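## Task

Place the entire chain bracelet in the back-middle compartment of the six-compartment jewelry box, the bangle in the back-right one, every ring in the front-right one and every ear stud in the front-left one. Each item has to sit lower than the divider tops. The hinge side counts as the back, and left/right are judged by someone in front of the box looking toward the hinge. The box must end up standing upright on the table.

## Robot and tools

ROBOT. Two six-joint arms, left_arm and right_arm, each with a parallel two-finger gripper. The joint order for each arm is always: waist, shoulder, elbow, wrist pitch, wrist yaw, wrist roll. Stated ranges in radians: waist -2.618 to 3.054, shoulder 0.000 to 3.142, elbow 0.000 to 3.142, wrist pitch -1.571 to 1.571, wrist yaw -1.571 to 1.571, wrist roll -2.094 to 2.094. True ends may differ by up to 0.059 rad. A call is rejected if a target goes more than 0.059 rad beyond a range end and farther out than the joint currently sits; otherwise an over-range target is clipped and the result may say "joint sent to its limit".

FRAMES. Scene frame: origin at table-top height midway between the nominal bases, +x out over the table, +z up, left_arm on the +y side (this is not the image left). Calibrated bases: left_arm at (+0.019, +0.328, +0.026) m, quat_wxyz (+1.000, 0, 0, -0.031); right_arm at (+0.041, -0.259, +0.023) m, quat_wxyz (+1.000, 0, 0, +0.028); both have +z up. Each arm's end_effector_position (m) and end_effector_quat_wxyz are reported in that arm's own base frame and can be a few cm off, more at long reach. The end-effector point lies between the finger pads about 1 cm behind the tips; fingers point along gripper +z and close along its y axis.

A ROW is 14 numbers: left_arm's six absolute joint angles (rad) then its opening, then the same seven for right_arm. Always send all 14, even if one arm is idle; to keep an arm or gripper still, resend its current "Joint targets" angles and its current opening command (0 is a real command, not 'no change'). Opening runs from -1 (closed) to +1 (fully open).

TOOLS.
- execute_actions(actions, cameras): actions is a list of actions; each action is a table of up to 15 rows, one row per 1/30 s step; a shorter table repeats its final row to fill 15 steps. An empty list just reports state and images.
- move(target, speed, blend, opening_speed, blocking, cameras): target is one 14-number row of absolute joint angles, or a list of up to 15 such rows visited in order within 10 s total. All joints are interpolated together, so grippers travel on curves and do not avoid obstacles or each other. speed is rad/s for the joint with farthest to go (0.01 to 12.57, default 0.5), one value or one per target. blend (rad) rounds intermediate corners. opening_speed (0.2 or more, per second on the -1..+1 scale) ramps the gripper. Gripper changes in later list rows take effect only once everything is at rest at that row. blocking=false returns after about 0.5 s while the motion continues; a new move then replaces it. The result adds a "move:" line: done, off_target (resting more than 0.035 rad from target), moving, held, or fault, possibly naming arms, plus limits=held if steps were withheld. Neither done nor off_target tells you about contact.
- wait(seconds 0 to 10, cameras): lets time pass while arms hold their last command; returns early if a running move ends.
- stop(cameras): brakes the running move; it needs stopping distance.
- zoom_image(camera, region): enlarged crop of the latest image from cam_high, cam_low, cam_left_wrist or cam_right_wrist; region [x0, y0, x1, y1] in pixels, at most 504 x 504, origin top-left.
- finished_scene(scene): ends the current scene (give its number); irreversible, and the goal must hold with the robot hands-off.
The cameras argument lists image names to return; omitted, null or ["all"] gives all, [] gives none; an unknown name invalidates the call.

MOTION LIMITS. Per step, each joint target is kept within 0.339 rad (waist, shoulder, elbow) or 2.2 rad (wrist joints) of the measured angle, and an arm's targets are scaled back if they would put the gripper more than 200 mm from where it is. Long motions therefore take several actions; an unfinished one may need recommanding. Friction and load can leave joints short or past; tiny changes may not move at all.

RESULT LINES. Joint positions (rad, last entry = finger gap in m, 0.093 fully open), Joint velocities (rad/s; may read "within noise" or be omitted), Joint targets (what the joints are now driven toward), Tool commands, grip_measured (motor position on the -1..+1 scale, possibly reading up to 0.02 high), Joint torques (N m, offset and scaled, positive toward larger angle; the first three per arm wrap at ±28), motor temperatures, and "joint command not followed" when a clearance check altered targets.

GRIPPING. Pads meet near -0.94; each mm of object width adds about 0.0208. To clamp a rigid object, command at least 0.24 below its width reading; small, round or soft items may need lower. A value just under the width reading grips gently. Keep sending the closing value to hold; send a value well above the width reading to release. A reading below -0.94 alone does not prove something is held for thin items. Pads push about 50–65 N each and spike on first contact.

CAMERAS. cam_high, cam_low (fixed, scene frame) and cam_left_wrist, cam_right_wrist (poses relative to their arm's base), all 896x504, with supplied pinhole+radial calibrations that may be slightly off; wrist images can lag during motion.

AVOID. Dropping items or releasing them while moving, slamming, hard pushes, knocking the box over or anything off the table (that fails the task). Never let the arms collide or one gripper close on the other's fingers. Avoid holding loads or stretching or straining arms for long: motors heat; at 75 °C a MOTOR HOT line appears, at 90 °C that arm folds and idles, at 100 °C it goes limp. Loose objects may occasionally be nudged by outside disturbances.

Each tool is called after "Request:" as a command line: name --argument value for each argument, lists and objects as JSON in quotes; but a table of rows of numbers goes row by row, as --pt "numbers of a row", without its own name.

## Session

Request:
execute_actions --actions '[]'

Request:
zoom_image --camera "cam_high" --region '[350, 100, 610, 330]'

Scene clock: 0.00 s.
left_arm: end_effector_position=(+0.3877, +0.0196, +0.0664) grip_measured=+1.000 end_effector_quat_wxyz=(+0.560, -0.011, +0.827, +0.041) | right_arm: end_effector_position=(+0.3985, +0.0066, +0.1044) grip_measured=+1.000 end_effector_quat_wxyz=(+0.605, +0.021, +0.795, -0.043)
Joint positions: left_arm=[0.027 1.651 0.345 0.928 -0.054 0.038 0.093] | right_arm=[0.093 1.589 0.375 0.941 0.183 0.006 0.093]
Joint velocities: within noise
Joint torques (N m): no reading
Motor temperatures (°C): left_arm=[26 31 35 28 26 27 27] | right_arm=[29 37 37 30 26 25 27]
Heat: left arm: 35 °C; right arm: 37 °C.
Joint targets: left_arm=[0.027 1.641 0.354 0.939 -0.055 0.038] | right_arm=[0.093 1.584 0.380 0.937 0.183 0.006]
Tool commands: left_gripper/opening=+1.0 right_gripper/opening=+1.0
camera_calibration:
cam_left_wrist: T_world_to_cam=[[0.0690035, -0.996654, -0.0438125, -0.00429919], [-0.700635, -0.0171516, -0.713313, 0.361384], [0.710175, 0.0799177, -0.699474, -0.149741], [0, 0, 0, 1]] pos_world=[0.359837, 0.0138804, 0.152852]
cam_right_wrist: T_world_to_cam=[[-0.0725617, -0.996274, 0.0466249, 0.0298812], [-0.658874, 0.012788, -0.752145, 0.380343], [0.748746, -0.0852968, -0.657346, -0.15274], [0, 0, 0, 1]] pos_world=[0.367129, 0.0118778, 0.184277]

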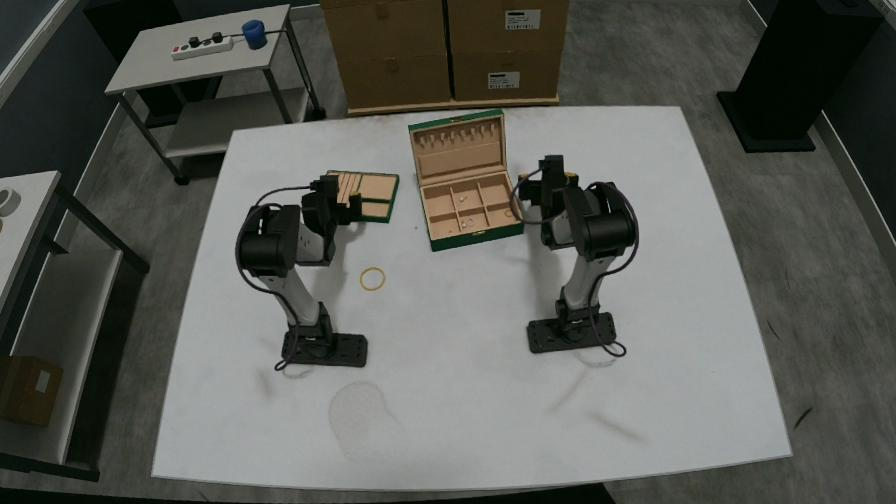

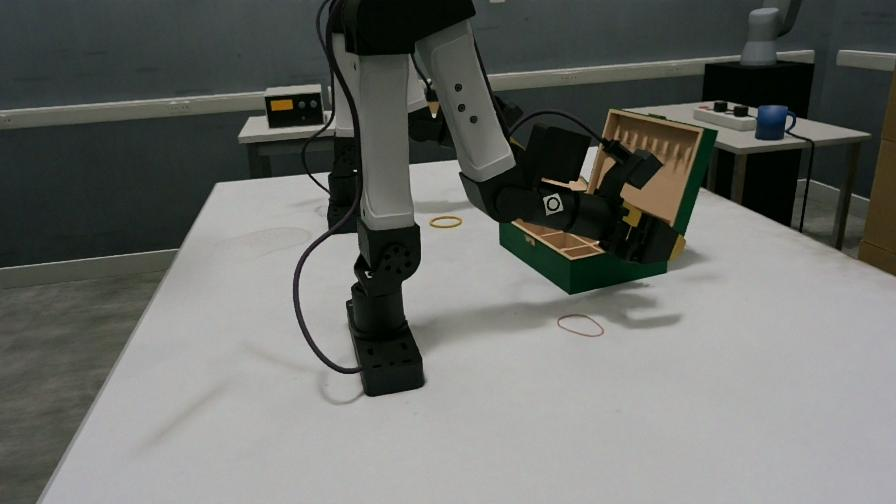

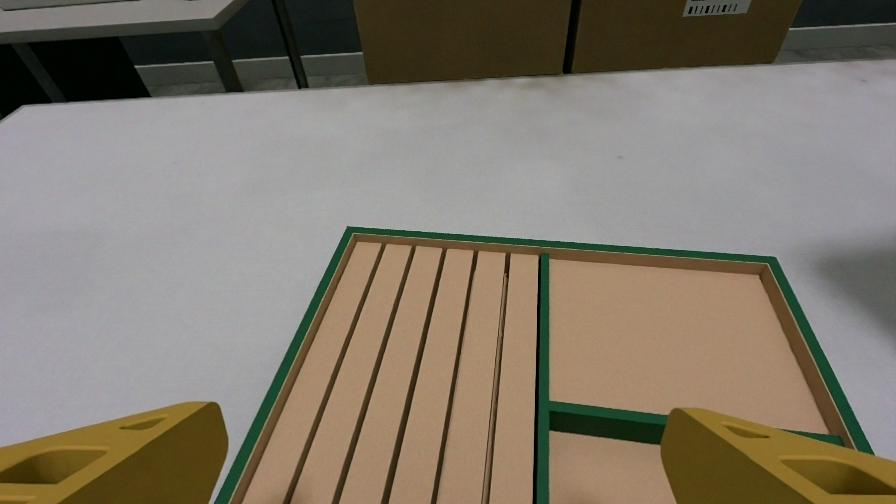

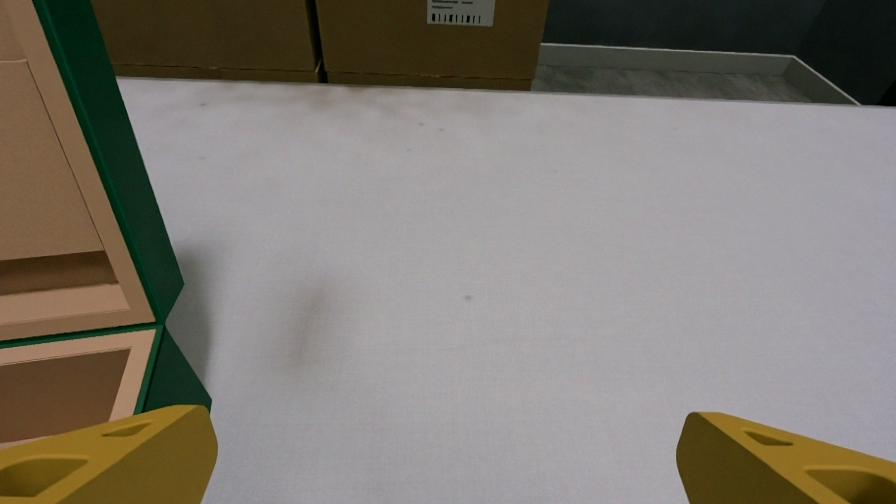

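Scaled by 1.938 from the camera's 896x504 image, which has a finer 1280x720 frame.

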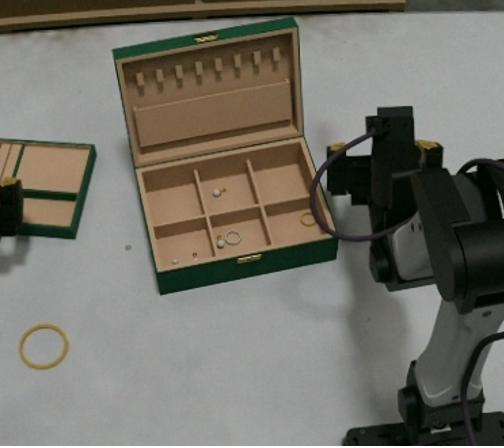

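Request:
move --pt "0.1 1.1 0.9 0.2 0 0 1 0.0 1.1 0.9 0.2 0 0 1" --pt "1.0 1.2 1.1 -1.47 0 0 1 -1.0 1.2 1.1 -1.47 0 0 1" --speed 0.9 --blend 0.1

Request:
zoom_image --camera "cam_high" --region '[340, 100, 640, 320]'

Request:
zoom_image --camera "cam_high" --region '[410, 160, 530, 260]'

Request:
zoom_image --camera "cam_low" --region '[420, 170, 720, 400]'

Scene clock: 13.27 s.
left_arm: end_effector_position=(+0.0909, +0.1425, +0.1454) grip_measured=+1.000 end_effector_quat_wxyz=(-0.011, -0.473, +0.881, +0.000) | right_arm: end_effector_position=(+0.0935, -0.1468, +0.1483) grip_measured=+1.000 end_effector_quat_wxyz=(+0.001, +0.480, +0.877, -0.006)
Joint positions: left_arm=[0.992 1.194 1.068 -1.463 -0.011 0.007 0.093] | right_arm=[-0.995 1.191 1.078 -1.451 0.009 0.006 0.093]
Joint torques (N m): left_arm=[0.44 -1.65 8.03 0.23 0.16 -0.05] | right_arm=[0.02 -2.21 8.55 0.17 -0.06 -0.01]
Heat: left arm: 37 °C; right arm: 38 °C.
Joint targets: left_arm=[1.000 1.200 1.100 -1.470 0.000 0.000] | right_arm=[-1.000 1.200 1.100 -1.470 0.000 0.000]
move: done
camera_calibration:
cam_left_wrist: T_world_to_cam=[[0.840385, -0.541865, -0.0116461, 0.00254978], [-0.491864, -0.771511, 0.403535, 0.13802], [-0.227646, -0.333397, -0.91489, 0.281949], [0, 0, 0, 1]] pos_world=[0.129929, 0.201867, 0.202286]
cam_right_wrist: T_world_to_cam=[[-0.838265, -0.545262, -0.00105432, -0.00220215], [-0.493096, 0.75724, 0.428302, 0.133012], [-0.232738, 0.359551, -0.903635, 0.28499], [0, 0, 0, 1]] pos_world=[0.13007, -0.204391, 0.200556]

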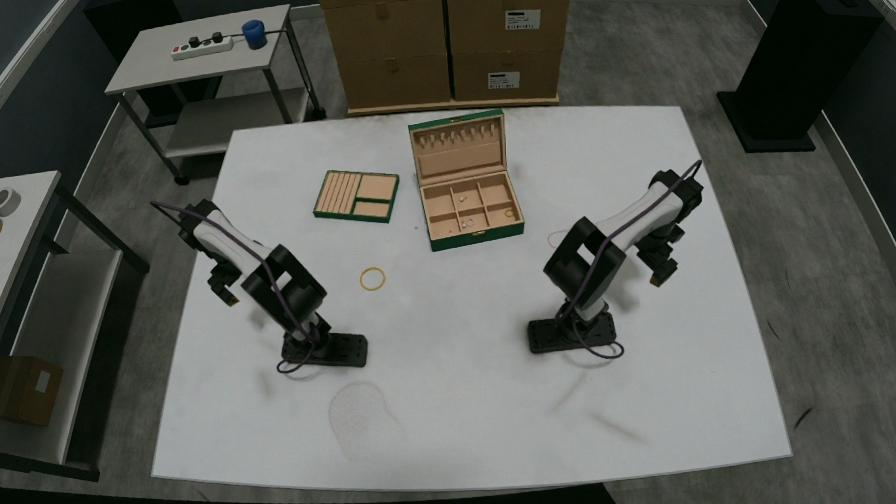

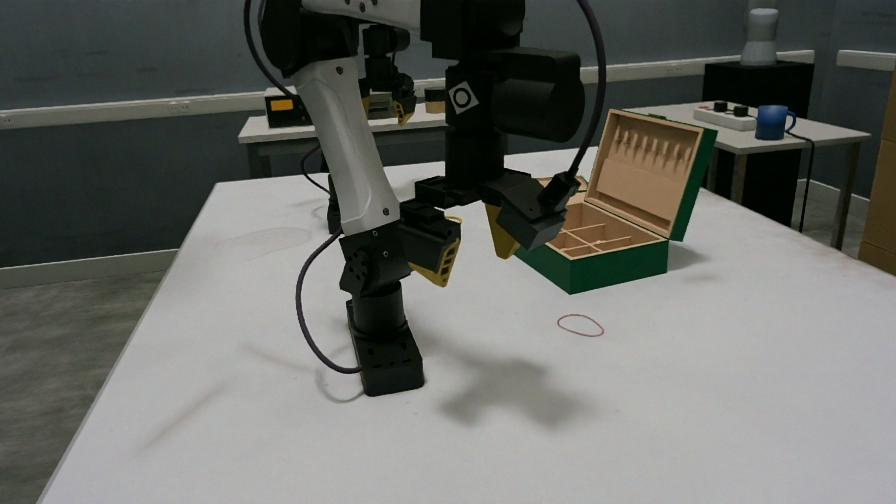

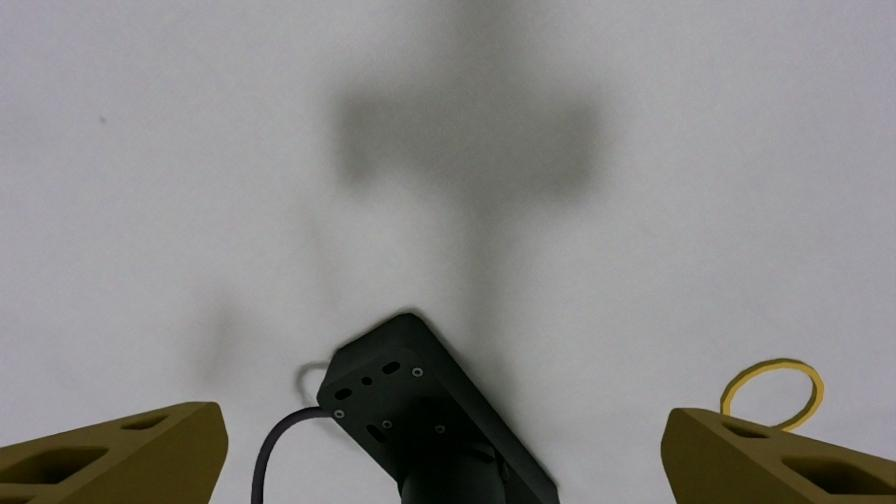

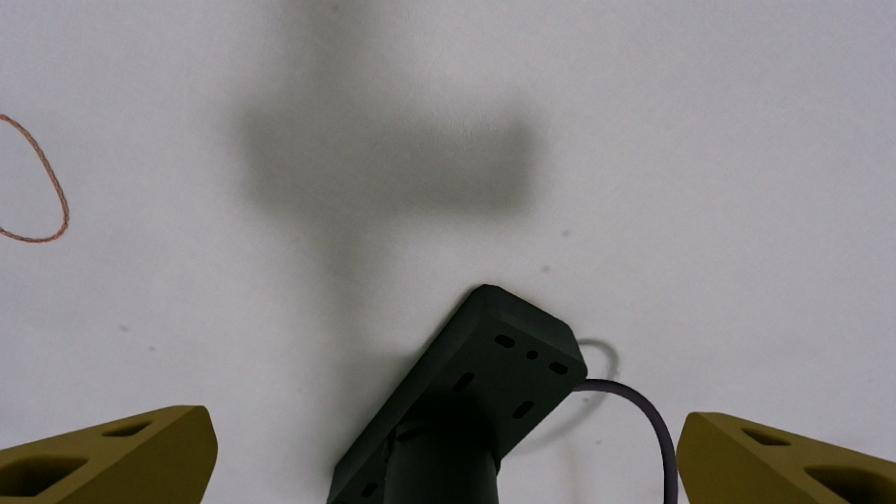

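Scaled by 1.680 from the camera's 896x504 image, which has a finer 1280x720 frame.

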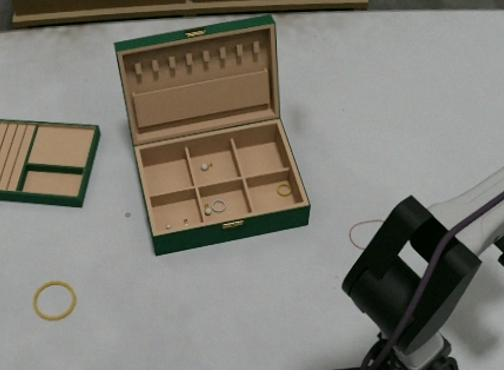

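Scaled by 4.200 from the camera's 896x504 image, which has a finer 1280x720 frame.

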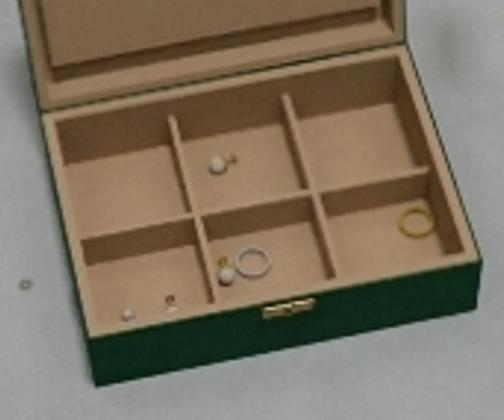

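Scaled by 1.680 from the camera's 896x504 image, which has a finer 1280x720 frame.

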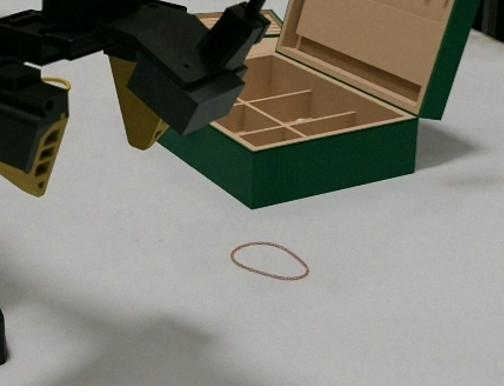

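Request:
move --pt "1.0 1.2 1.1 -1.47 0 0 1 -0.3 1.1 1.0 -1.2 0 0 0.2" --pt "1.0 1.2 1.1 -1.47 0 0 1 0.5 1.25 1.0 -0.85 0 0 0.2" --speed 0.9 --blend 0.1 --cameras '["cam_right_wrist"]'

Scene clock: 26.97 s.
left_arm: end_effector_position=(+0.0907, +0.1422, +0.1456) grip_measured=+1.000 end_effector_quat_wxyz=(-0.011, -0.473, +0.881, +0.000) | right_arm: end_effector_position=(+0.2607, +0.1403, +0.1493) grip_measured=+0.202 end_effector_quat_wxyz=(+0.225, -0.235, +0.944, +0.056)
Joint positions: left_arm=[0.992 1.194 1.069 -1.465 -0.011 0.007 0.093] | right_arm=[0.496 1.241 1.01 -0.872 0.003 0.006 0.055]
Joint torques (N m): left_arm=[0.44 -1.63 7.98 0.27 0.16 -0.05] | right_arm=[0.87 -3.59 6.45 1.56 0 -0.01]
Heat: left arm: 38 °C; right arm: 40 °C.
Joint targets: left_arm=[1.000 1.200 1.100 -1.470 0.000 0.000] | right_arm=[0.500 1.250 1.000 -0.850 0.000 0.000]
move: done
camera_calibration:
cam_right_wrist: T_world_to_cam=[[0.47865, -0.877984, -0.0062315, -0.00136922], [-0.877904, -0.478474, -0.0186323, 0.33801], [0.0133772, 0.014389, -0.999807, 0.220181], [0, 0, 0, 1]] pos_world=[0.29445, 0.157358, 0.226427]
Images, in order (width x height): cam_right_wrist 896x504.

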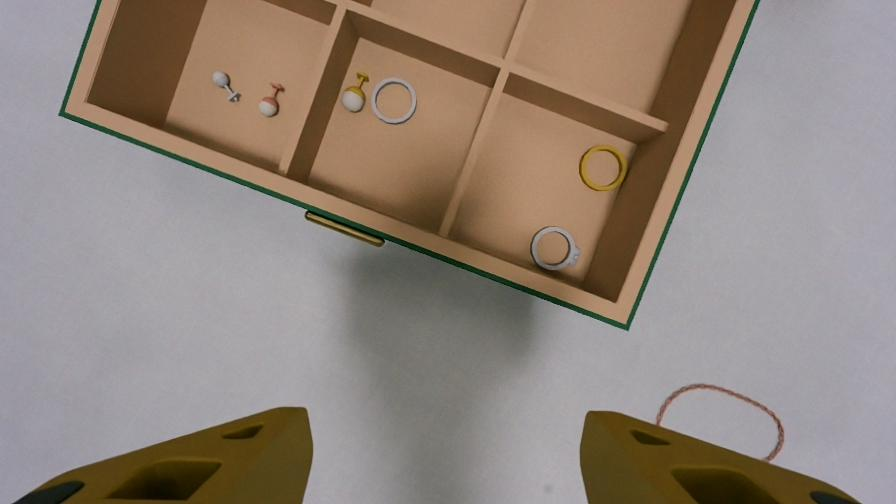

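Request:
move --target '[1.0,1.2,1.1,-1.47,0,0,1,0.562,2.13,1.836,-1.28,0,-1.19,-0.2]' --speed 0.9 --cameras '["cam_right_wrist"]'

Scene clock: 68.40 s.
left_arm: end_effector_position=(+0.0907, +0.1422, +0.1456) grip_measured=+1.000 end_effector_quat_wxyz=(-0.011, -0.473, +0.881, +0.000) | right_arm: end_effector_position=(+0.3490, +0.2165, +0.0810) grip_measured=-0.198 end_effector_quat_wxyz=(-0.003, +0.761, -0.648, +0.003)
Joint positions: left_arm=[0.992 1.194 1.069 -1.465 -0.011 0.007 0.093] | right_arm=[0.557 2.117 1.815 -1.261 0.003 -1.174 0.036]
Joint torques (N m): left_arm=[0.43 -1.65 7.97 0.27 0.16 -0.05] | right_arm=[0.94 -10.93 8.47 0.12 -0.06 -0.1]
Motor temperatures (°C): left_arm=[26 31 41 29 26 27 27] | right_arm=[29 38 40 33 26 25 27]
Heat: left arm: 41 °C; right arm: 40 °C.
Joint targets: left_arm=[1.000 1.200 1.100 -1.470 0.000 0.000] | right_arm=[0.562 2.130 1.836 -1.280 0.000 -1.190]
move: done
camera_calibration:
cam_right_wrist: T_world_to_cam=[[0.986115, 0.166049, -0.00222256, -0.380671], [0.150493, -0.887918, 0.434689, 0.143861], [0.070206, -0.428987, -0.900578, 0.217697], [0, 0, 0, 1]] pos_world=[0.338451, 0.284336, 0.132673]
Images, in order (width x height): cam_right_wrist 896x504.

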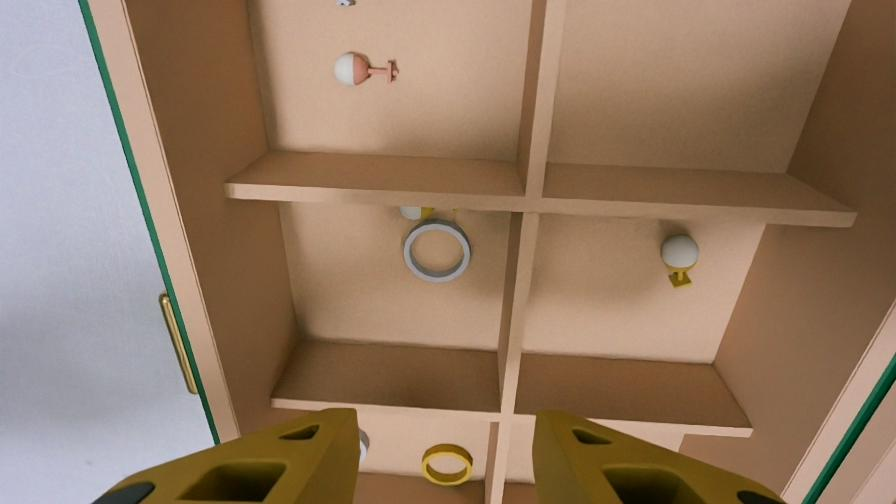

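Request:
move --target '[1.0,1.2,1.1,-1.47,0,0,1,0.58,2.147,1.637,-1.055,0,-1.19,-0.32]' --speed 0.4 --cameras '["cam_right_wrist"]'

Scene clock: 85.07 s.
left_arm: end_effector_position=(+0.0907, +0.1422, +0.1456) grip_measured=+1.000 end_effector_quat_wxyz=(-0.011, -0.473, +0.881, +0.000) | right_arm: end_effector_position=(+0.3420, +0.2206, +0.0325) grip_measured=-0.317 end_effector_quat_wxyz=(-0.003, +0.767, -0.641, +0.003)
Joint positions: left_arm=[0.992 1.194 1.069 -1.465 -0.011 0.007 0.093] | right_arm=[0.574 2.133 1.644 -1.074 0.003 -1.176 0.03]
Joint torques (N m): left_arm=[0.43 -1.65 7.98 0.27 0.16 -0.05] | right_arm=[0.99 -10.73 5.61 0.49 -0.06 -0.1]
Heat: left arm: 42 °C; right arm: 42 °C.
Joint targets: left_arm=[1.000 1.200 1.100 -1.470 0.000 0.000] | right_arm=[0.580 2.147 1.637 -1.055 0.000 -1.190]
move: done
camera_calibration:
cam_right_wrist: T_world_to_cam=[[0.982828, 0.184514, -0.00194046, -0.377531], [0.167008, -0.885011, 0.434586, 0.163245], [0.0784697, -0.427447, -0.900628, 0.173156], [0, 0, 0, 1]] pos_world=[0.330197, 0.288148, 0.0842724]
Images, in order (width x height): cam_right_wrist 896x504.

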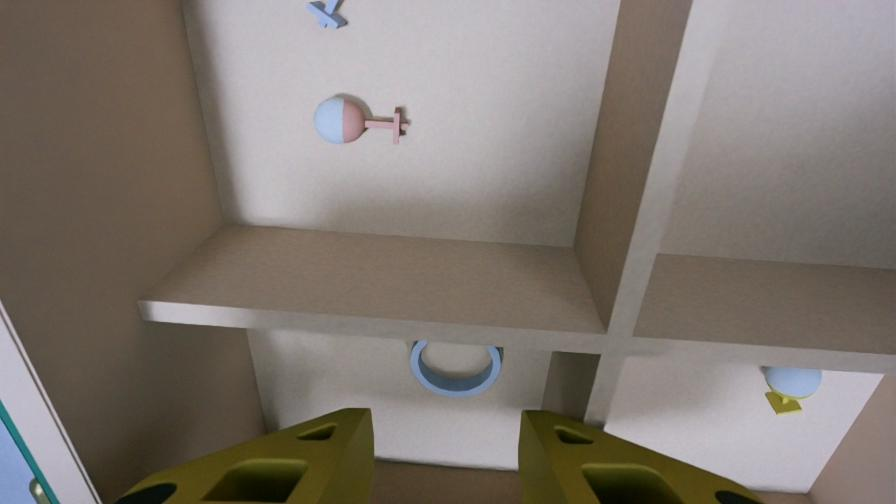

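Request:
move --target '[1.0,1.2,1.1,-1.47,0,0,1,0.586,2.181,1.62,-1.0,0,-1.19,-0.32]' --speed 0.3 --cameras '["cam_right_wrist"]'

Scene clock: 96.27 s.
left_arm: end_effector_position=(+0.0907, +0.1422, +0.1456) grip_measured=+1.000 end_effector_quat_wxyz=(-0.011, -0.473, +0.881, +0.000) | right_arm: end_effector_position=(+0.3393, +0.2222, +0.0264) grip_measured=-0.318 end_effector_quat_wxyz=(+0.001, +0.770, -0.638, +0.001)
Joint positions: left_arm=[0.992 1.194 1.069 -1.465 -0.011 0.007 0.093] | right_arm=[0.581 2.142 1.634 -1.064 0.003 -1.176 0.03]
Joint torques (N m): left_arm=[0.44 -1.65 7.97 0.27 0.16 -0.04] | right_arm=[0.91 -8.44 4.89 0.97 -0.06 -0.1]
Motor temperatures (°C): left_arm=[26 31 42 29 26 27 27] | right_arm=[29 46 41 31 26 25 27]
Heat: left arm: 42 °C; right arm: 46 °C.
Joint targets: left_arm=[1.000 1.200 1.100 -1.470 0.000 0.000] | right_arm=[0.586 2.181 1.620 -1.000 0.000 -1.190]
move: off_target (right_arm); right_arm: the wrist pitch is farthest, 0.064 rad from its target
camera_calibration:
cam_right_wrist: T_world_to_cam=[[0.981498, 0.191171, -0.0107236, -0.375898], [0.176487, -0.881546, 0.437869, 0.163701], [0.0742544, -0.43166, -0.898975, 0.170851], [0, 0, 0, 1]] pos_world=[0.327365, 0.28992, 0.0778802]
Images, in order (width x height): cam_right_wrist 896x504.

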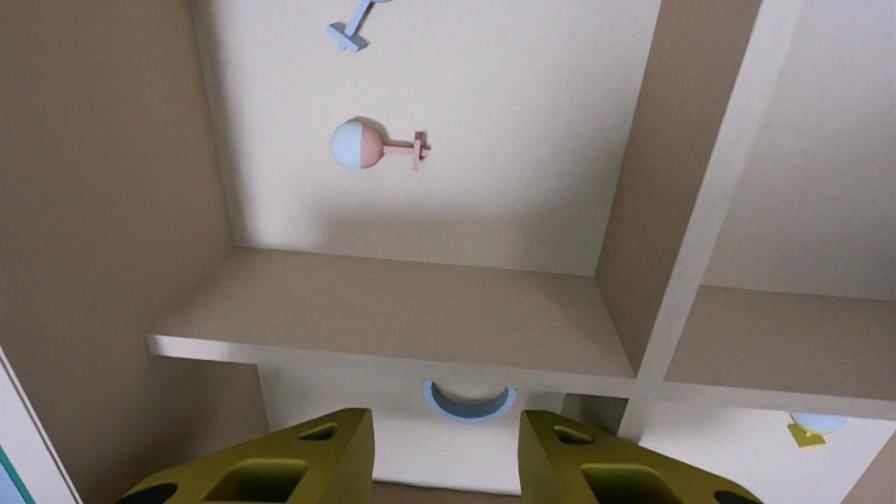

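Request:
move --pt "1.0 1.2 1.1 -1.47 0 0 1 0.586 2.08 1.69 -1.18 0 -1.19 -0.32" --pt "1.0 1.2 1.1 -1.47 0 0 1 0.587 2.12 1.605 -1.05 0 -1.19 -0.75" --speed 0.3 --opening_speed 1 --cameras '["cam_right_wrist"]'

Scene clock: 126.30 s.
left_arm: end_effector_position=(+0.0907, +0.1422, +0.1456) grip_measured=+1.000 end_effector_quat_wxyz=(-0.011, -0.473, +0.881, +0.000) | right_arm: end_effector_position=(+0.3350, +0.2197, +0.0325) grip_measured=-0.748 end_effector_quat_wxyz=(-0.001, +0.770, -0.638, +0.002)
Joint positions: left_arm=[0.992 1.194 1.069 -1.465 -0.011 0.007 0.093] | right_arm=[0.582 2.113 1.613 -1.069 0.003 -1.176 0.009]
Joint torques (N m): left_arm=[0.43 -1.65 7.97 0.27 0.16 -0.04] | right_arm=[0.94 -11.21 5.45 0.49 -0.06 -0.1]
Heat: left arm: 42 °C; right arm: 46 °C.
Joint targets: left_arm=[1.000 1.200 1.100 -1.470 0.000 0.000] | right_arm=[0.587 2.120 1.605 -1.050 0.000 -1.190]
move: done
camera_calibration:
cam_right_wrist: T_world_to_cam=[[0.98137, 0.192008, -0.00683746, -0.371468], [0.175694, -0.882446, 0.436373, 0.160096], [0.0777533, -0.429444, -0.89974, 0.174026], [0, 0, 0, 1]] pos_world=[0.322888, 0.287335, 0.0841766]
Images, in order (width x height): cam_right_wrist 896x504.

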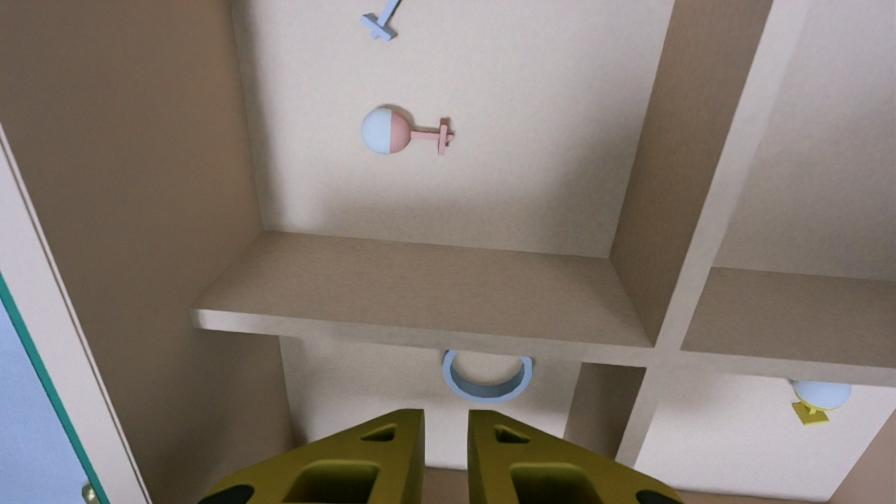

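Request:
move --target '[1.0,1.2,1.1,-1.47,0,0,1,0.587,2.152,1.558,-0.975,0,-1.19,-0.75]' --speed 0.2 --cameras '["cam_right_wrist"]'

Scene clock: 136.93 s.
left_arm: end_effector_position=(+0.0907, +0.1422, +0.1456) grip_measured=+1.000 end_effector_quat_wxyz=(-0.011, -0.473, +0.881, +0.000) | right_arm: end_effector_position=(+0.3355, +0.2200, +0.0123) grip_measured=-0.748 end_effector_quat_wxyz=(-0.002, +0.770, -0.638, +0.002)
Joint positions: left_arm=[0.992 1.194 1.069 -1.465 -0.011 0.007 0.093] | right_arm=[0.582 2.136 1.566 -0.996 0.003 -1.176 0.009]
Joint torques (N m): left_arm=[0.43 -1.65 7.98 0.27 0.16 -0.04] | right_arm=[0.95 -10.44 5.39 0.51 -0.06 -0.1]
Heat: left arm: 43 °C; right arm: 46 °C.
Joint targets: left_arm=[1.000 1.200 1.100 -1.470 0.000 0.000] | right_arm=[0.587 2.152 1.558 -0.975 0.000 -1.190]
move: done
camera_calibration:
cam_right_wrist: T_world_to_cam=[[0.981392, 0.191958, -0.00471866, -0.37208], [0.174806, -0.882996, 0.435617, 0.169533], [0.0794534, -0.428335, -0.90012, 0.15507], [0, 0, 0, 1]] pos_world=[0.3232, 0.287542, 0.0639748]
Images, in order (width x height): cam_right_wrist 896x504.

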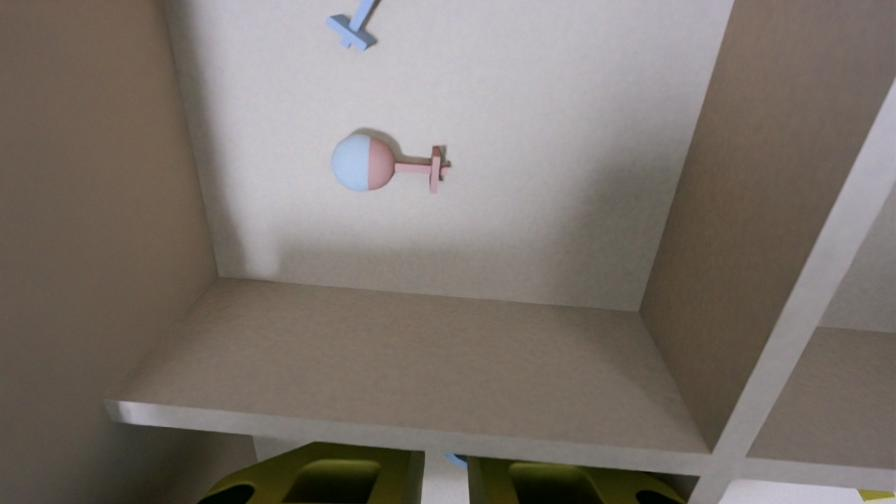

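Request:
move --pt "1.0 1.2 1.1 -1.47 0 0 1 0.587 2.157 1.558 -0.97 0 -1.19 -0.75" --pt "1.0 1.2 1.1 -1.47 0 0 1 0.587 2.157 1.558 -0.97 0 -1.19 -1" --speed 0.2 --opening_speed 0.4 --cameras '[]'

Request:
move --target '[1.0,1.2,1.1,-1.47,0,0,1,0.587,2.08,1.75,-1.24,0,-1.19,-1]' --speed 0.3 --cameras '["cam_right_wrist"]'

Scene clock: 147.50 s.
left_arm: end_effector_position=(+0.0907, +0.1422, +0.1456) grip_measured=+1.000 end_effector_quat_wxyz=(-0.011, -0.473, +0.881, +0.000) | right_arm: end_effector_position=(+0.3368, +0.2209, +0.0123) grip_measured=-0.973 end_effector_quat_wxyz=(-0.005, +0.770, -0.638, +0.003)
Joint positions: left_arm=[0.992 1.194 1.069 -1.465 -0.011 0.007 0.093] | right_arm=[0.582 2.136 1.566 -0.989 0.003 -1.176 0]
Joint torques (N m): left_arm=[0.43 -1.66 7.98 0.27 0.16 -0.05] | right_arm=[0.95 -9.98 5.41 0.54 -0.07 -0.1]
Heat: left arm: 43 °C; right arm: 47 °C.
Joint targets: left_arm=[1.000 1.200 1.100 -1.470 0.000 0.000] | right_arm=[0.587 2.157 1.558 -0.970 0.000 -1.190]
move: done
No camera images: "cameras" was empty.

Scene clock: 149.07 s.
left_arm: end_effector_position=(+0.0907, +0.1422, +0.1456) grip_measured=+1.000 end_effector_quat_wxyz=(-0.011, -0.473, +0.881, +0.000) | right_arm: end_effector_position=(+0.3333, +0.2186, +0.0632) grip_measured=-0.973 end_effector_quat_wxyz=(+0.014, +0.770, -0.638, -0.003)
Joint positions: left_arm=[0.992 1.194 1.069 -1.465 -0.011 0.007 0.093] | right_arm=[0.582 2.11 1.732 -1.221 0.003 -1.176 0]
Joint torques (N m): left_arm=[0.43 -1.65 7.95 0.27 0.16 -0.05] | right_arm=[0.95 -14.79 8.03 0.08 -0.06 -0.1]
Heat: left arm: 43 °C; right arm: 47 °C.
Joint targets: left_arm=[1.000 1.200 1.100 -1.470 0.000 0.000] | right_arm=[0.587 2.080 1.750 -1.240 0.000 -1.190]
move: done
camera_calibration:
cam_right_wrist: T_world_to_cam=[[0.980856, 0.19161, -0.0347403, -0.367302], [0.186766, -0.875127, 0.446399, 0.14008], [0.0551322, -0.444341, -0.89416, 0.211702], [0, 0, 0, 1]] pos_world=[0.322437, 0.287035, 0.114004]
Images, in order (width x height): cam_right_wrist 896x504.

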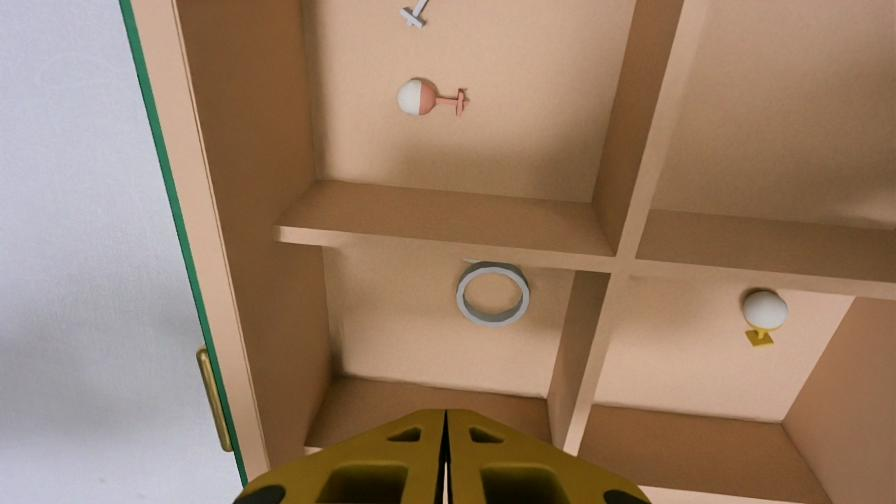

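Request:
move --pt "1.0 1.2 1.1 -1.47 0 0 1 0.580 2.11 1.66 -1.1 0 -1.19 -0.75" --pt "1.0 1.2 1.1 -1.47 0 0 1 0.580 2.166 1.557 -0.96 0 -1.19 -0.75" --speed 0.25 --opening_speed 1 --cameras '["cam_right_wrist"]'

Request:
zoom_image --camera "cam_right_wrist" --region '[300, 404, 600, 504]'

Scene clock: 169.23 s.
left_arm: end_effector_position=(+0.0907, +0.1422, +0.1456) grip_measured=+1.000 end_effector_quat_wxyz=(-0.011, -0.473, +0.881, +0.000) | right_arm: end_effector_position=(+0.3339, +0.2194, +0.0095) grip_measured=-0.752 end_effector_quat_wxyz=(+0.004, +0.770, -0.638, -0.001)
Joint positions: left_arm=[0.992 1.194 1.069 -1.465 -0.011 0.007 0.093] | right_arm=[0.582 2.146 1.57 -1.004 0.001 -1.176 0.009]
Joint torques (N m): left_arm=[0.44 -1.65 7.97 0.27 0.16 -0.04] | right_arm=[0.31 -10.14 4.85 0.75 -0.04 -0.09]
Motor temperatures (°C): left_arm=[26 31 43 29 26 27 27] | right_arm=[29 58 40 30 26 25 27]
Heat: left arm: 43 °C; right arm: 58 °C.
Joint targets: left_arm=[1.000 1.200 1.100 -1.470 0.000 0.000] | right_arm=[0.580 2.166 1.557 -0.960 0.000 -1.190]
move: off_target (right_arm); right_arm: the wrist pitch is farthest, 0.044 rad from its target
camera_calibration:
cam_right_wrist: T_world_to_cam=[[0.981178, 0.192236, -0.0182992, -0.370372], [0.180679, -0.880469, 0.438326, 0.167999], [0.0681501, -0.433382, -0.89863, 0.157347], [0, 0, 0, 1]] pos_world=[0.322324, 0.287309, 0.060981]
Images, in order (width x height): cam_right_wrist 896x504.

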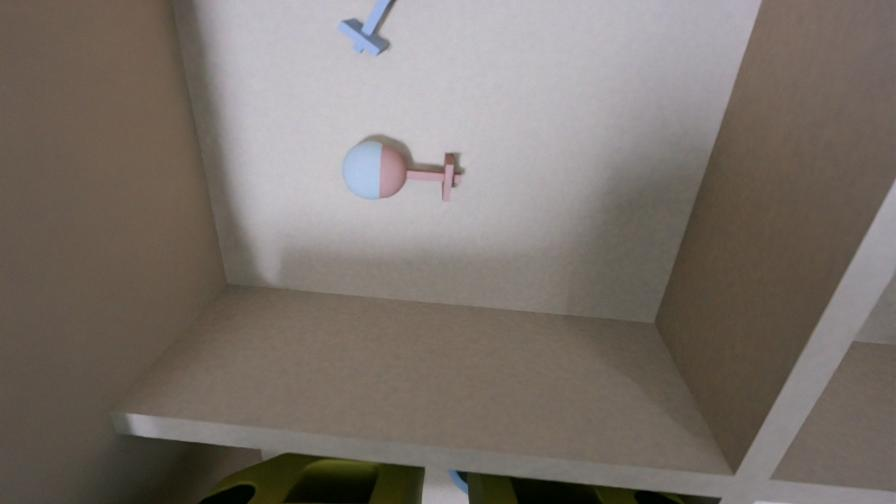

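Scaled by 1.680 from the camera's 896x504 image, which has a finer 1280x720 frame.

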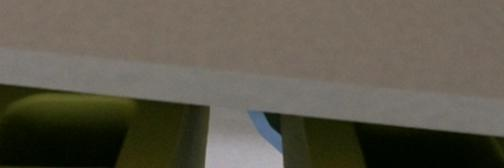

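Request:
move --pt "1.0 1.2 1.1 -1.47 0 0 1 0.580 2.137 1.655 -1.085 0 -1.19 -0.75" --pt "1.0 1.2 1.1 -1.47 0 0 1 0.580 2.174 1.577 -0.972 0 -1.19 -0.75" --speed 0.2 --cameras '["cam_right_wrist"]'

Request:
zoom_image --camera "cam_right_wrist" --region '[300, 404, 600, 504]'

Scene clock: 182.07 s.
left_arm: end_effector_position=(+0.0907, +0.1422, +0.1456) grip_measured=+1.000 end_effector_quat_wxyz=(-0.011, -0.473, +0.881, +0.000) | right_arm: end_effector_position=(+0.3354, +0.2202, +0.0107) grip_measured=-0.752 end_effector_quat_wxyz=(+0.006, +0.770, -0.638, -0.001)
Joint positions: left_arm=[0.992 1.194 1.069 -1.465 -0.011 0.007 0.093] | right_arm=[0.582 2.152 1.585 -1.015 0.002 -1.176 0.009]
Joint torques (N m): left_arm=[0.43 -1.65 7.98 0.27 0.16 -0.04] | right_arm=[0.32 -10.07 5.33 0.73 -0.06 -0.1]
Heat: left arm: 43 °C; right arm: 54 °C.
Joint targets: left_arm=[1.000 1.200 1.100 -1.470 0.000 0.000] | right_arm=[0.580 2.174 1.577 -0.972 0.000 -1.190]
move: off_target (right_arm); right_arm: the wrist pitch is farthest, 0.043 rad from its target
camera_calibration:
cam_right_wrist: T_world_to_cam=[[0.981143, 0.192249, -0.0199563, -0.371859], [0.181282, -0.879495, 0.440029, 0.167401], [0.0670436, -0.435349, -0.897762, 0.15936], [0, 0, 0, 1]] pos_world=[0.323816, 0.288095, 0.0619856]
Images, in order (width x height): cam_right_wrist 896x504.

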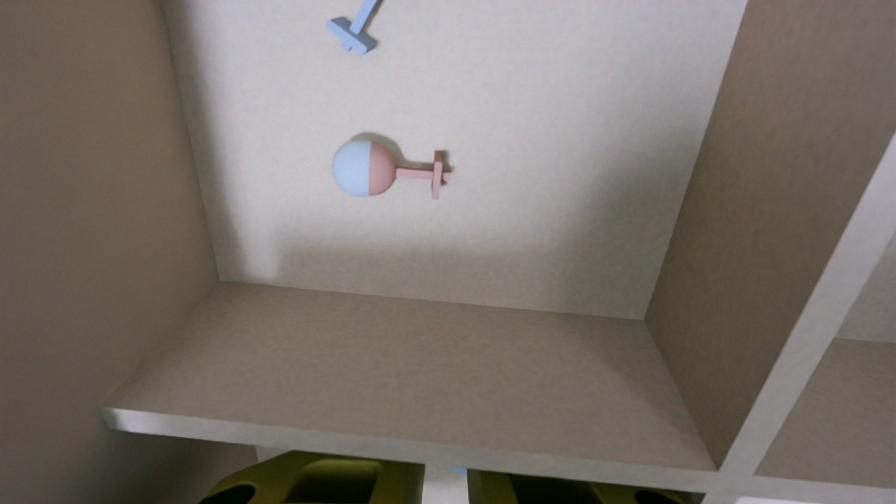

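Scaled by 1.680 from the camera's 896x504 image, which has a finer 1280x720 frame.

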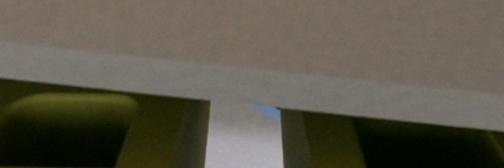

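Request:
move --target '[1.0,1.2,1.1,-1.47,0,0,1,0.590,2.125,1.49,-0.93,0,-1.19,-0.75]' --speed 0.1 --cameras '[]'

Request:
move --target '[1.0,1.2,1.1,-1.47,0,0,1,0.587,2.08,1.68,-1.18,0,-1.19,-0.75]' --speed 0.3 --cameras '["cam_right_wrist"]'

Scene clock: 194.00 s.
left_arm: end_effector_position=(+0.0907, +0.1422, +0.1456) grip_measured=+1.000 end_effector_quat_wxyz=(-0.011, -0.473, +0.881, +0.000) | right_arm: end_effector_position=(+0.3336, +0.2210, +0.0088) grip_measured=-0.752 end_effector_quat_wxyz=(-0.014, +0.771, -0.637, +0.003)
Joint positions: left_arm=[0.992 1.194 1.069 -1.465 -0.011 0.007 0.093] | right_arm=[0.584 2.116 1.519 -0.945 -0.002 -1.176 0.009]
Joint torques (N m): left_arm=[0.44 -1.65 7.97 0.27 0.16 -0.05] | right_arm=[0.95 -10.89 3.34 0.53 -0.02 -0.09]
Motor temperatures (°C): left_arm=[26 31 43 29 26 27 27] | right_arm=[29 52 39 30 26 25 27]
Heat: left arm: 43 °C; right arm: 52 °C.
Joint targets: left_arm=[1.000 1.200 1.100 -1.470 0.000 0.000] | right_arm=[0.590 2.125 1.490 -0.930 0.000 -1.190]
move: done
No camera images: "cameras" was empty.

Scene clock: 195.50 s.
left_arm: end_effector_position=(+0.0907, +0.1422, +0.1456) grip_measured=+1.000 end_effector_quat_wxyz=(-0.011, -0.473, +0.881, +0.000) | right_arm: end_effector_position=(+0.3272, +0.2168, +0.0440) grip_measured=-0.752 end_effector_quat_wxyz=(+0.020, +0.771, -0.637, -0.007)
Joint positions: left_arm=[0.992 1.194 1.069 -1.465 -0.011 0.007 0.093] | right_arm=[0.584 2.114 1.661 -1.161 -0.002 -1.176 0.009]
Joint torques (N m): left_arm=[0.43 -1.65 7.97 0.27 0.16 -0.04] | right_arm=[0.69 -15.08 8.06 0.02 -0.02 -0.09]
Heat: left arm: 43 °C; right arm: 53 °C.
Joint targets: left_arm=[1.000 1.200 1.100 -1.470 0.000 0.000] | right_arm=[0.587 2.080 1.680 -1.180 0.000 -1.190]
move: done
camera_calibration:
cam_right_wrist: T_world_to_cam=[[0.979624, 0.194242, -0.0510656, -0.361113], [0.196334, -0.872588, 0.447262, 0.144545], [0.042318, -0.448174, -0.892944, 0.199115], [0, 0, 0, 1]] pos_world=[0.316949, 0.28551, 0.0947086]
Images, in order (width x height): cam_right_wrist 896x504.

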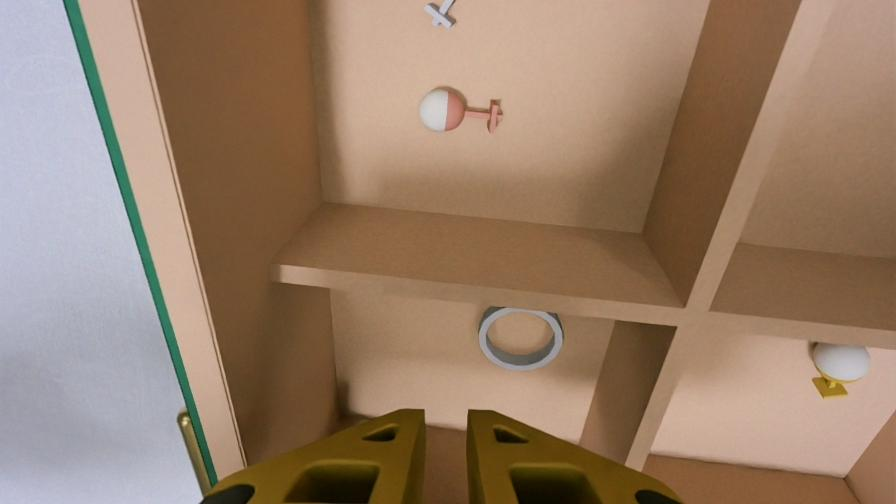

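Request:
move --pt "1.0 1.2 1.1 -1.47 0 0 1 0.570 2.11 1.70 -1.19 0 -1.19 -0.36" --pt "1.0 1.2 1.1 -1.47 0 0 1 0.570 2.148 1.66 -1.078 0 -1.19 -0.36" --speed 0.25 --cameras '["cam_right_wrist"]'

Scene clock: 210.33 s.
left_arm: end_effector_position=(+0.0907, +0.1422, +0.1456) grip_measured=+1.000 end_effector_quat_wxyz=(-0.011, -0.473, +0.881, +0.000) | right_arm: end_effector_position=(+0.3428, +0.2227, +0.0389) grip_measured=-0.362 end_effector_quat_wxyz=(-0.005, +0.768, -0.640, +0.001)
Joint positions: left_arm=[0.992 1.194 1.069 -1.465 -0.011 0.007 0.093] | right_arm=[0.575 2.131 1.668 -1.097 -0.002 -1.176 0.028]
Joint torques (N m): left_arm=[0.43 -1.66 7.98 0.27 0.16 -0.05] | right_arm=[0.03 -10.54 5.56 0.55 -0.02 -0.09]
Motor temperatures (°C): left_arm=[26 31 43 29 26 27 27] | right_arm=[29 56 41 30 26 25 27]
Heat: left arm: 43 °C; right arm: 56 °C.
Joint targets: left_arm=[1.000 1.200 1.100 -1.470 0.000 0.000] | right_arm=[0.570 2.148 1.660 -1.078 0.000 -1.190]
move: done
camera_calibration:
cam_right_wrist: T_world_to_cam=[[0.982538, 0.186053, -0.00166164, -0.378919], [0.168703, -0.887077, 0.429691, 0.162328], [0.0784712, -0.422468, -0.902975, 0.178676], [0, 0, 0, 1]] pos_world=[0.330896, 0.289981, 0.0909594]
Images, in order (width x height): cam_right_wrist 896x504.

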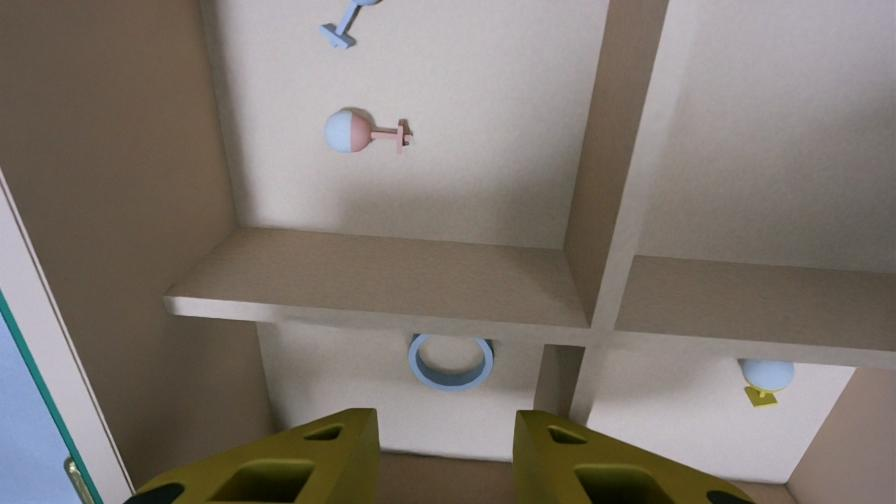

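Request:
move --target '[1.0,1.2,1.1,-1.47,0,0,1,0.570,2.172,1.592,-0.992,0,-1.19,-0.38]' --speed 0.15 --cameras '["cam_right_wrist"]'

Scene clock: 220.57 s.
left_arm: end_effector_position=(+0.0907, +0.1422, +0.1456) grip_measured=+1.000 end_effector_quat_wxyz=(-0.011, -0.473, +0.881, +0.000) | right_arm: end_effector_position=(+0.3359, +0.2183, +0.0214) grip_measured=-0.378 end_effector_quat_wxyz=(+0.007, +0.768, -0.640, -0.003)
Joint positions: left_arm=[0.992 1.194 1.069 -1.465 -0.011 0.007 0.093] | right_arm=[0.575 2.141 1.611 -1.056 -0.003 -1.176 0.027]
Joint torques (N m): left_arm=[0.43 -1.65 7.98 0.27 0.16 -0.04] | right_arm=[0.02 -9.06 4.41 0.94 -0.01 -0.1]
Motor temperatures (°C): left_arm=[26 31 43 29 26 27 27] | right_arm=[29 56 41 30 26 25 27]
Heat: left arm: 43 °C; right arm: 56 °C.
Joint targets: left_arm=[1.000 1.200 1.100 -1.470 0.000 0.000] | right_arm=[0.570 2.172 1.592 -0.992 0.000 -1.190]
move: off_target (right_arm); right_arm: the wrist pitch is farthest, 0.064 rad from its target
camera_calibration:
cam_right_wrist: T_world_to_cam=[[0.982179, 0.186295, -0.0248664, -0.370684], [0.178263, -0.881464, 0.437314, 0.162478], [0.0595504, -0.433953, -0.898965, 0.170362], [0, 0, 0, 1]] pos_world=[0.324969, 0.286204, 0.0728782]
Images, in order (width x height): cam_right_wrist 896x504.

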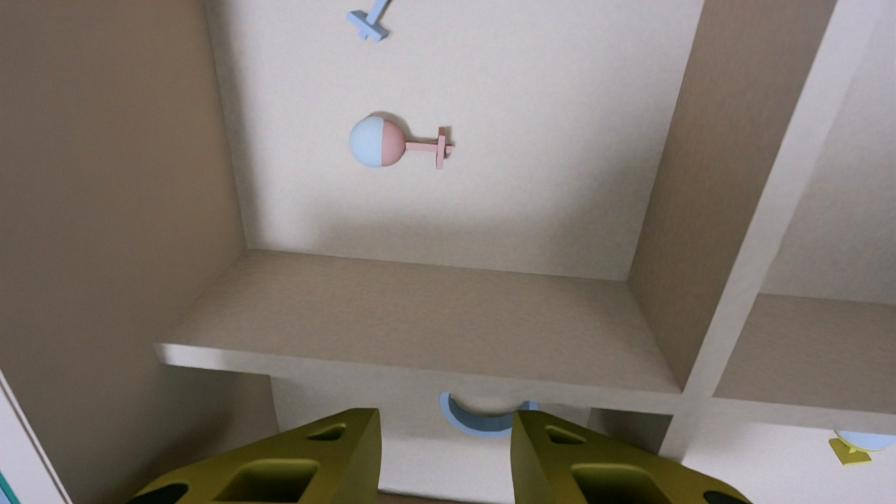

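Request:
move --pt "1.0 1.2 1.1 -1.47 0 0 1 0.570 2.09 1.70 -1.19 0 -1.0 -0.36" --pt "1.0 1.2 1.1 -1.47 0 0 1 0.6 1.45 1.2 -0.85 0 0 -0.2" --speed 0.6 --cameras '["cam_right_wrist"]'

Scene clock: 235.90 s.
left_arm: end_effector_position=(+0.0906, +0.1421, +0.1456) grip_measured=+1.000 end_effector_quat_wxyz=(-0.011, -0.473, +0.881, +0.000) | right_arm: end_effector_position=(+0.2888, +0.1956, +0.1524) grip_measured=-0.202 end_effector_quat_wxyz=(+0.209, -0.291, +0.931, +0.065)
Joint positions: left_arm=[0.992 1.194 1.069 -1.466 -0.011 0.007 0.093] | right_arm=[0.594 1.468 1.21 -0.871 -0.004 -0.012 0.035]
Joint torques (N m): left_arm=[0.44 -1.66 7.97 0.27 0.16 -0.05] | right_arm=[1.05 -8.46 6.38 1.5 0.06 0.17]
Heat: left arm: 44 °C; right arm: 53 °C.
Joint targets: left_arm=[1.000 1.200 1.100 -1.470 0.000 0.000] | right_arm=[0.600 1.450 1.200 -0.850 0.000 0.000]
move: done
camera_calibration:
cam_right_wrist: T_world_to_cam=[[0.578188, -0.81589, -0.00467795, -0.00739097], [-0.815851, -0.578206, 0.00809938, 0.386788], [-0.00931303, -0.000866455, -0.999956, 0.231692], [0, 0, 0, 1]] pos_world=[0.321992, 0.217814, 0.228515]
Images, in order (width x height): cam_right_wrist 896x504.

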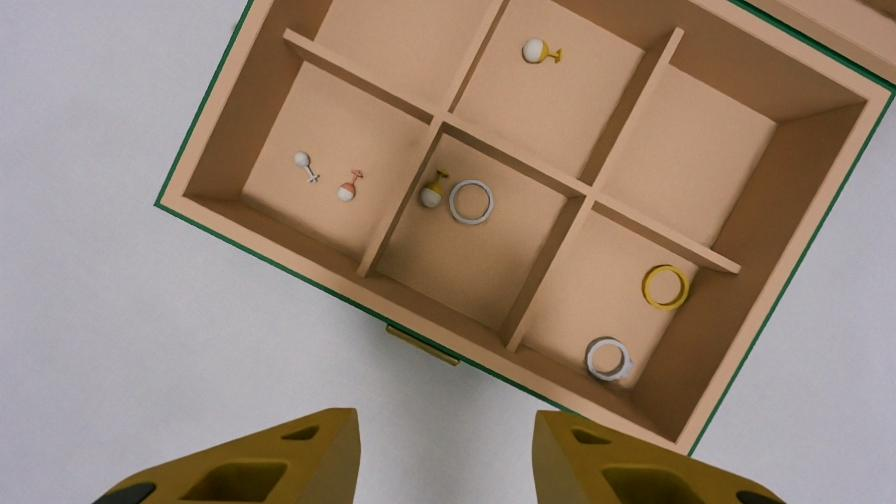

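Request:
move --pt "1.0 1.2 1.1 -1.47 0 0 1 0.575 2.09 1.76 -1.24 0 -1.19 -1" --pt "1.0 1.2 1.1 -1.47 0 0 1 0.565 2.155 1.685 -1.09 0 -1.19 -1" --speed 0.6 --cameras '["cam_right_wrist"]'

Scene clock: 270.63 s.
left_arm: end_effector_position=(+0.0906, +0.1421, +0.1456) grip_measured=+1.000 end_effector_quat_wxyz=(-0.011, -0.473, +0.881, +0.000) | right_arm: end_effector_position=(+0.3457, +0.2224, +0.0385) grip_measured=-0.973 end_effector_quat_wxyz=(-0.003, +0.766, -0.643, -0.001)
Joint positions: left_arm=[0.992 1.194 1.069 -1.466 -0.011 0.007 0.093] | right_arm=[0.57 2.146 1.689 -1.109 -0.003 -1.175 0]
Joint torques (N m): left_arm=[0.43 -1.65 7.97 0.27 0.16 -0.04] | right_arm=[0.02 -11.36 5.89 0.51 0 -0.07]
Motor temperatures (°C): left_arm=[26 31 44 29 26 27 27] | right_arm=[29 49 40 32 26 25 27]
Heat: left arm: 44 °C; right arm: 49 °C.
Joint targets: left_arm=[1.000 1.200 1.100 -1.470 0.000 0.000] | right_arm=[0.565 2.155 1.685 -1.090 0.000 -1.190]
move: done
camera_calibration:
cam_right_wrist: T_world_to_cam=[[0.983629, 0.18006, -0.00719956, -0.380516], [0.165594, -0.887401, 0.430229, 0.162885], [0.0710783, -0.424378, -0.902691, 0.180989], [0, 0, 0, 1]] pos_world=[0.33445, 0.289868, 0.0905601]
Images, in order (width x height): cam_right_wrist 896x504.

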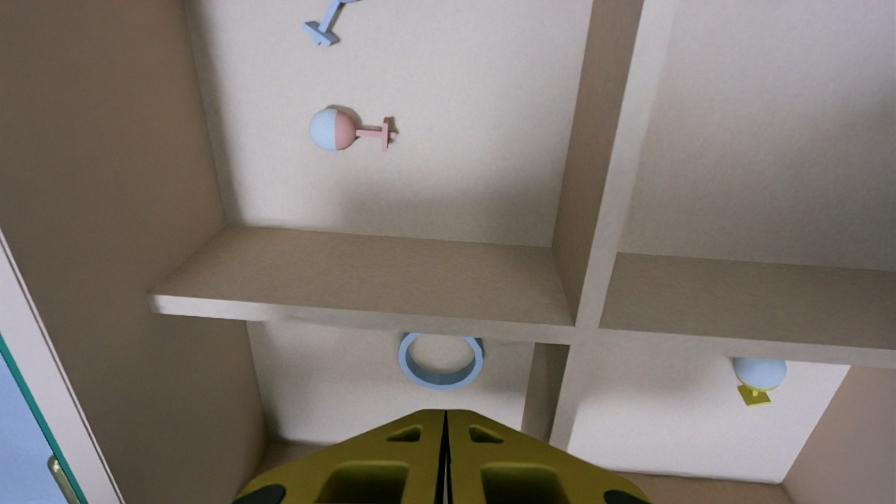

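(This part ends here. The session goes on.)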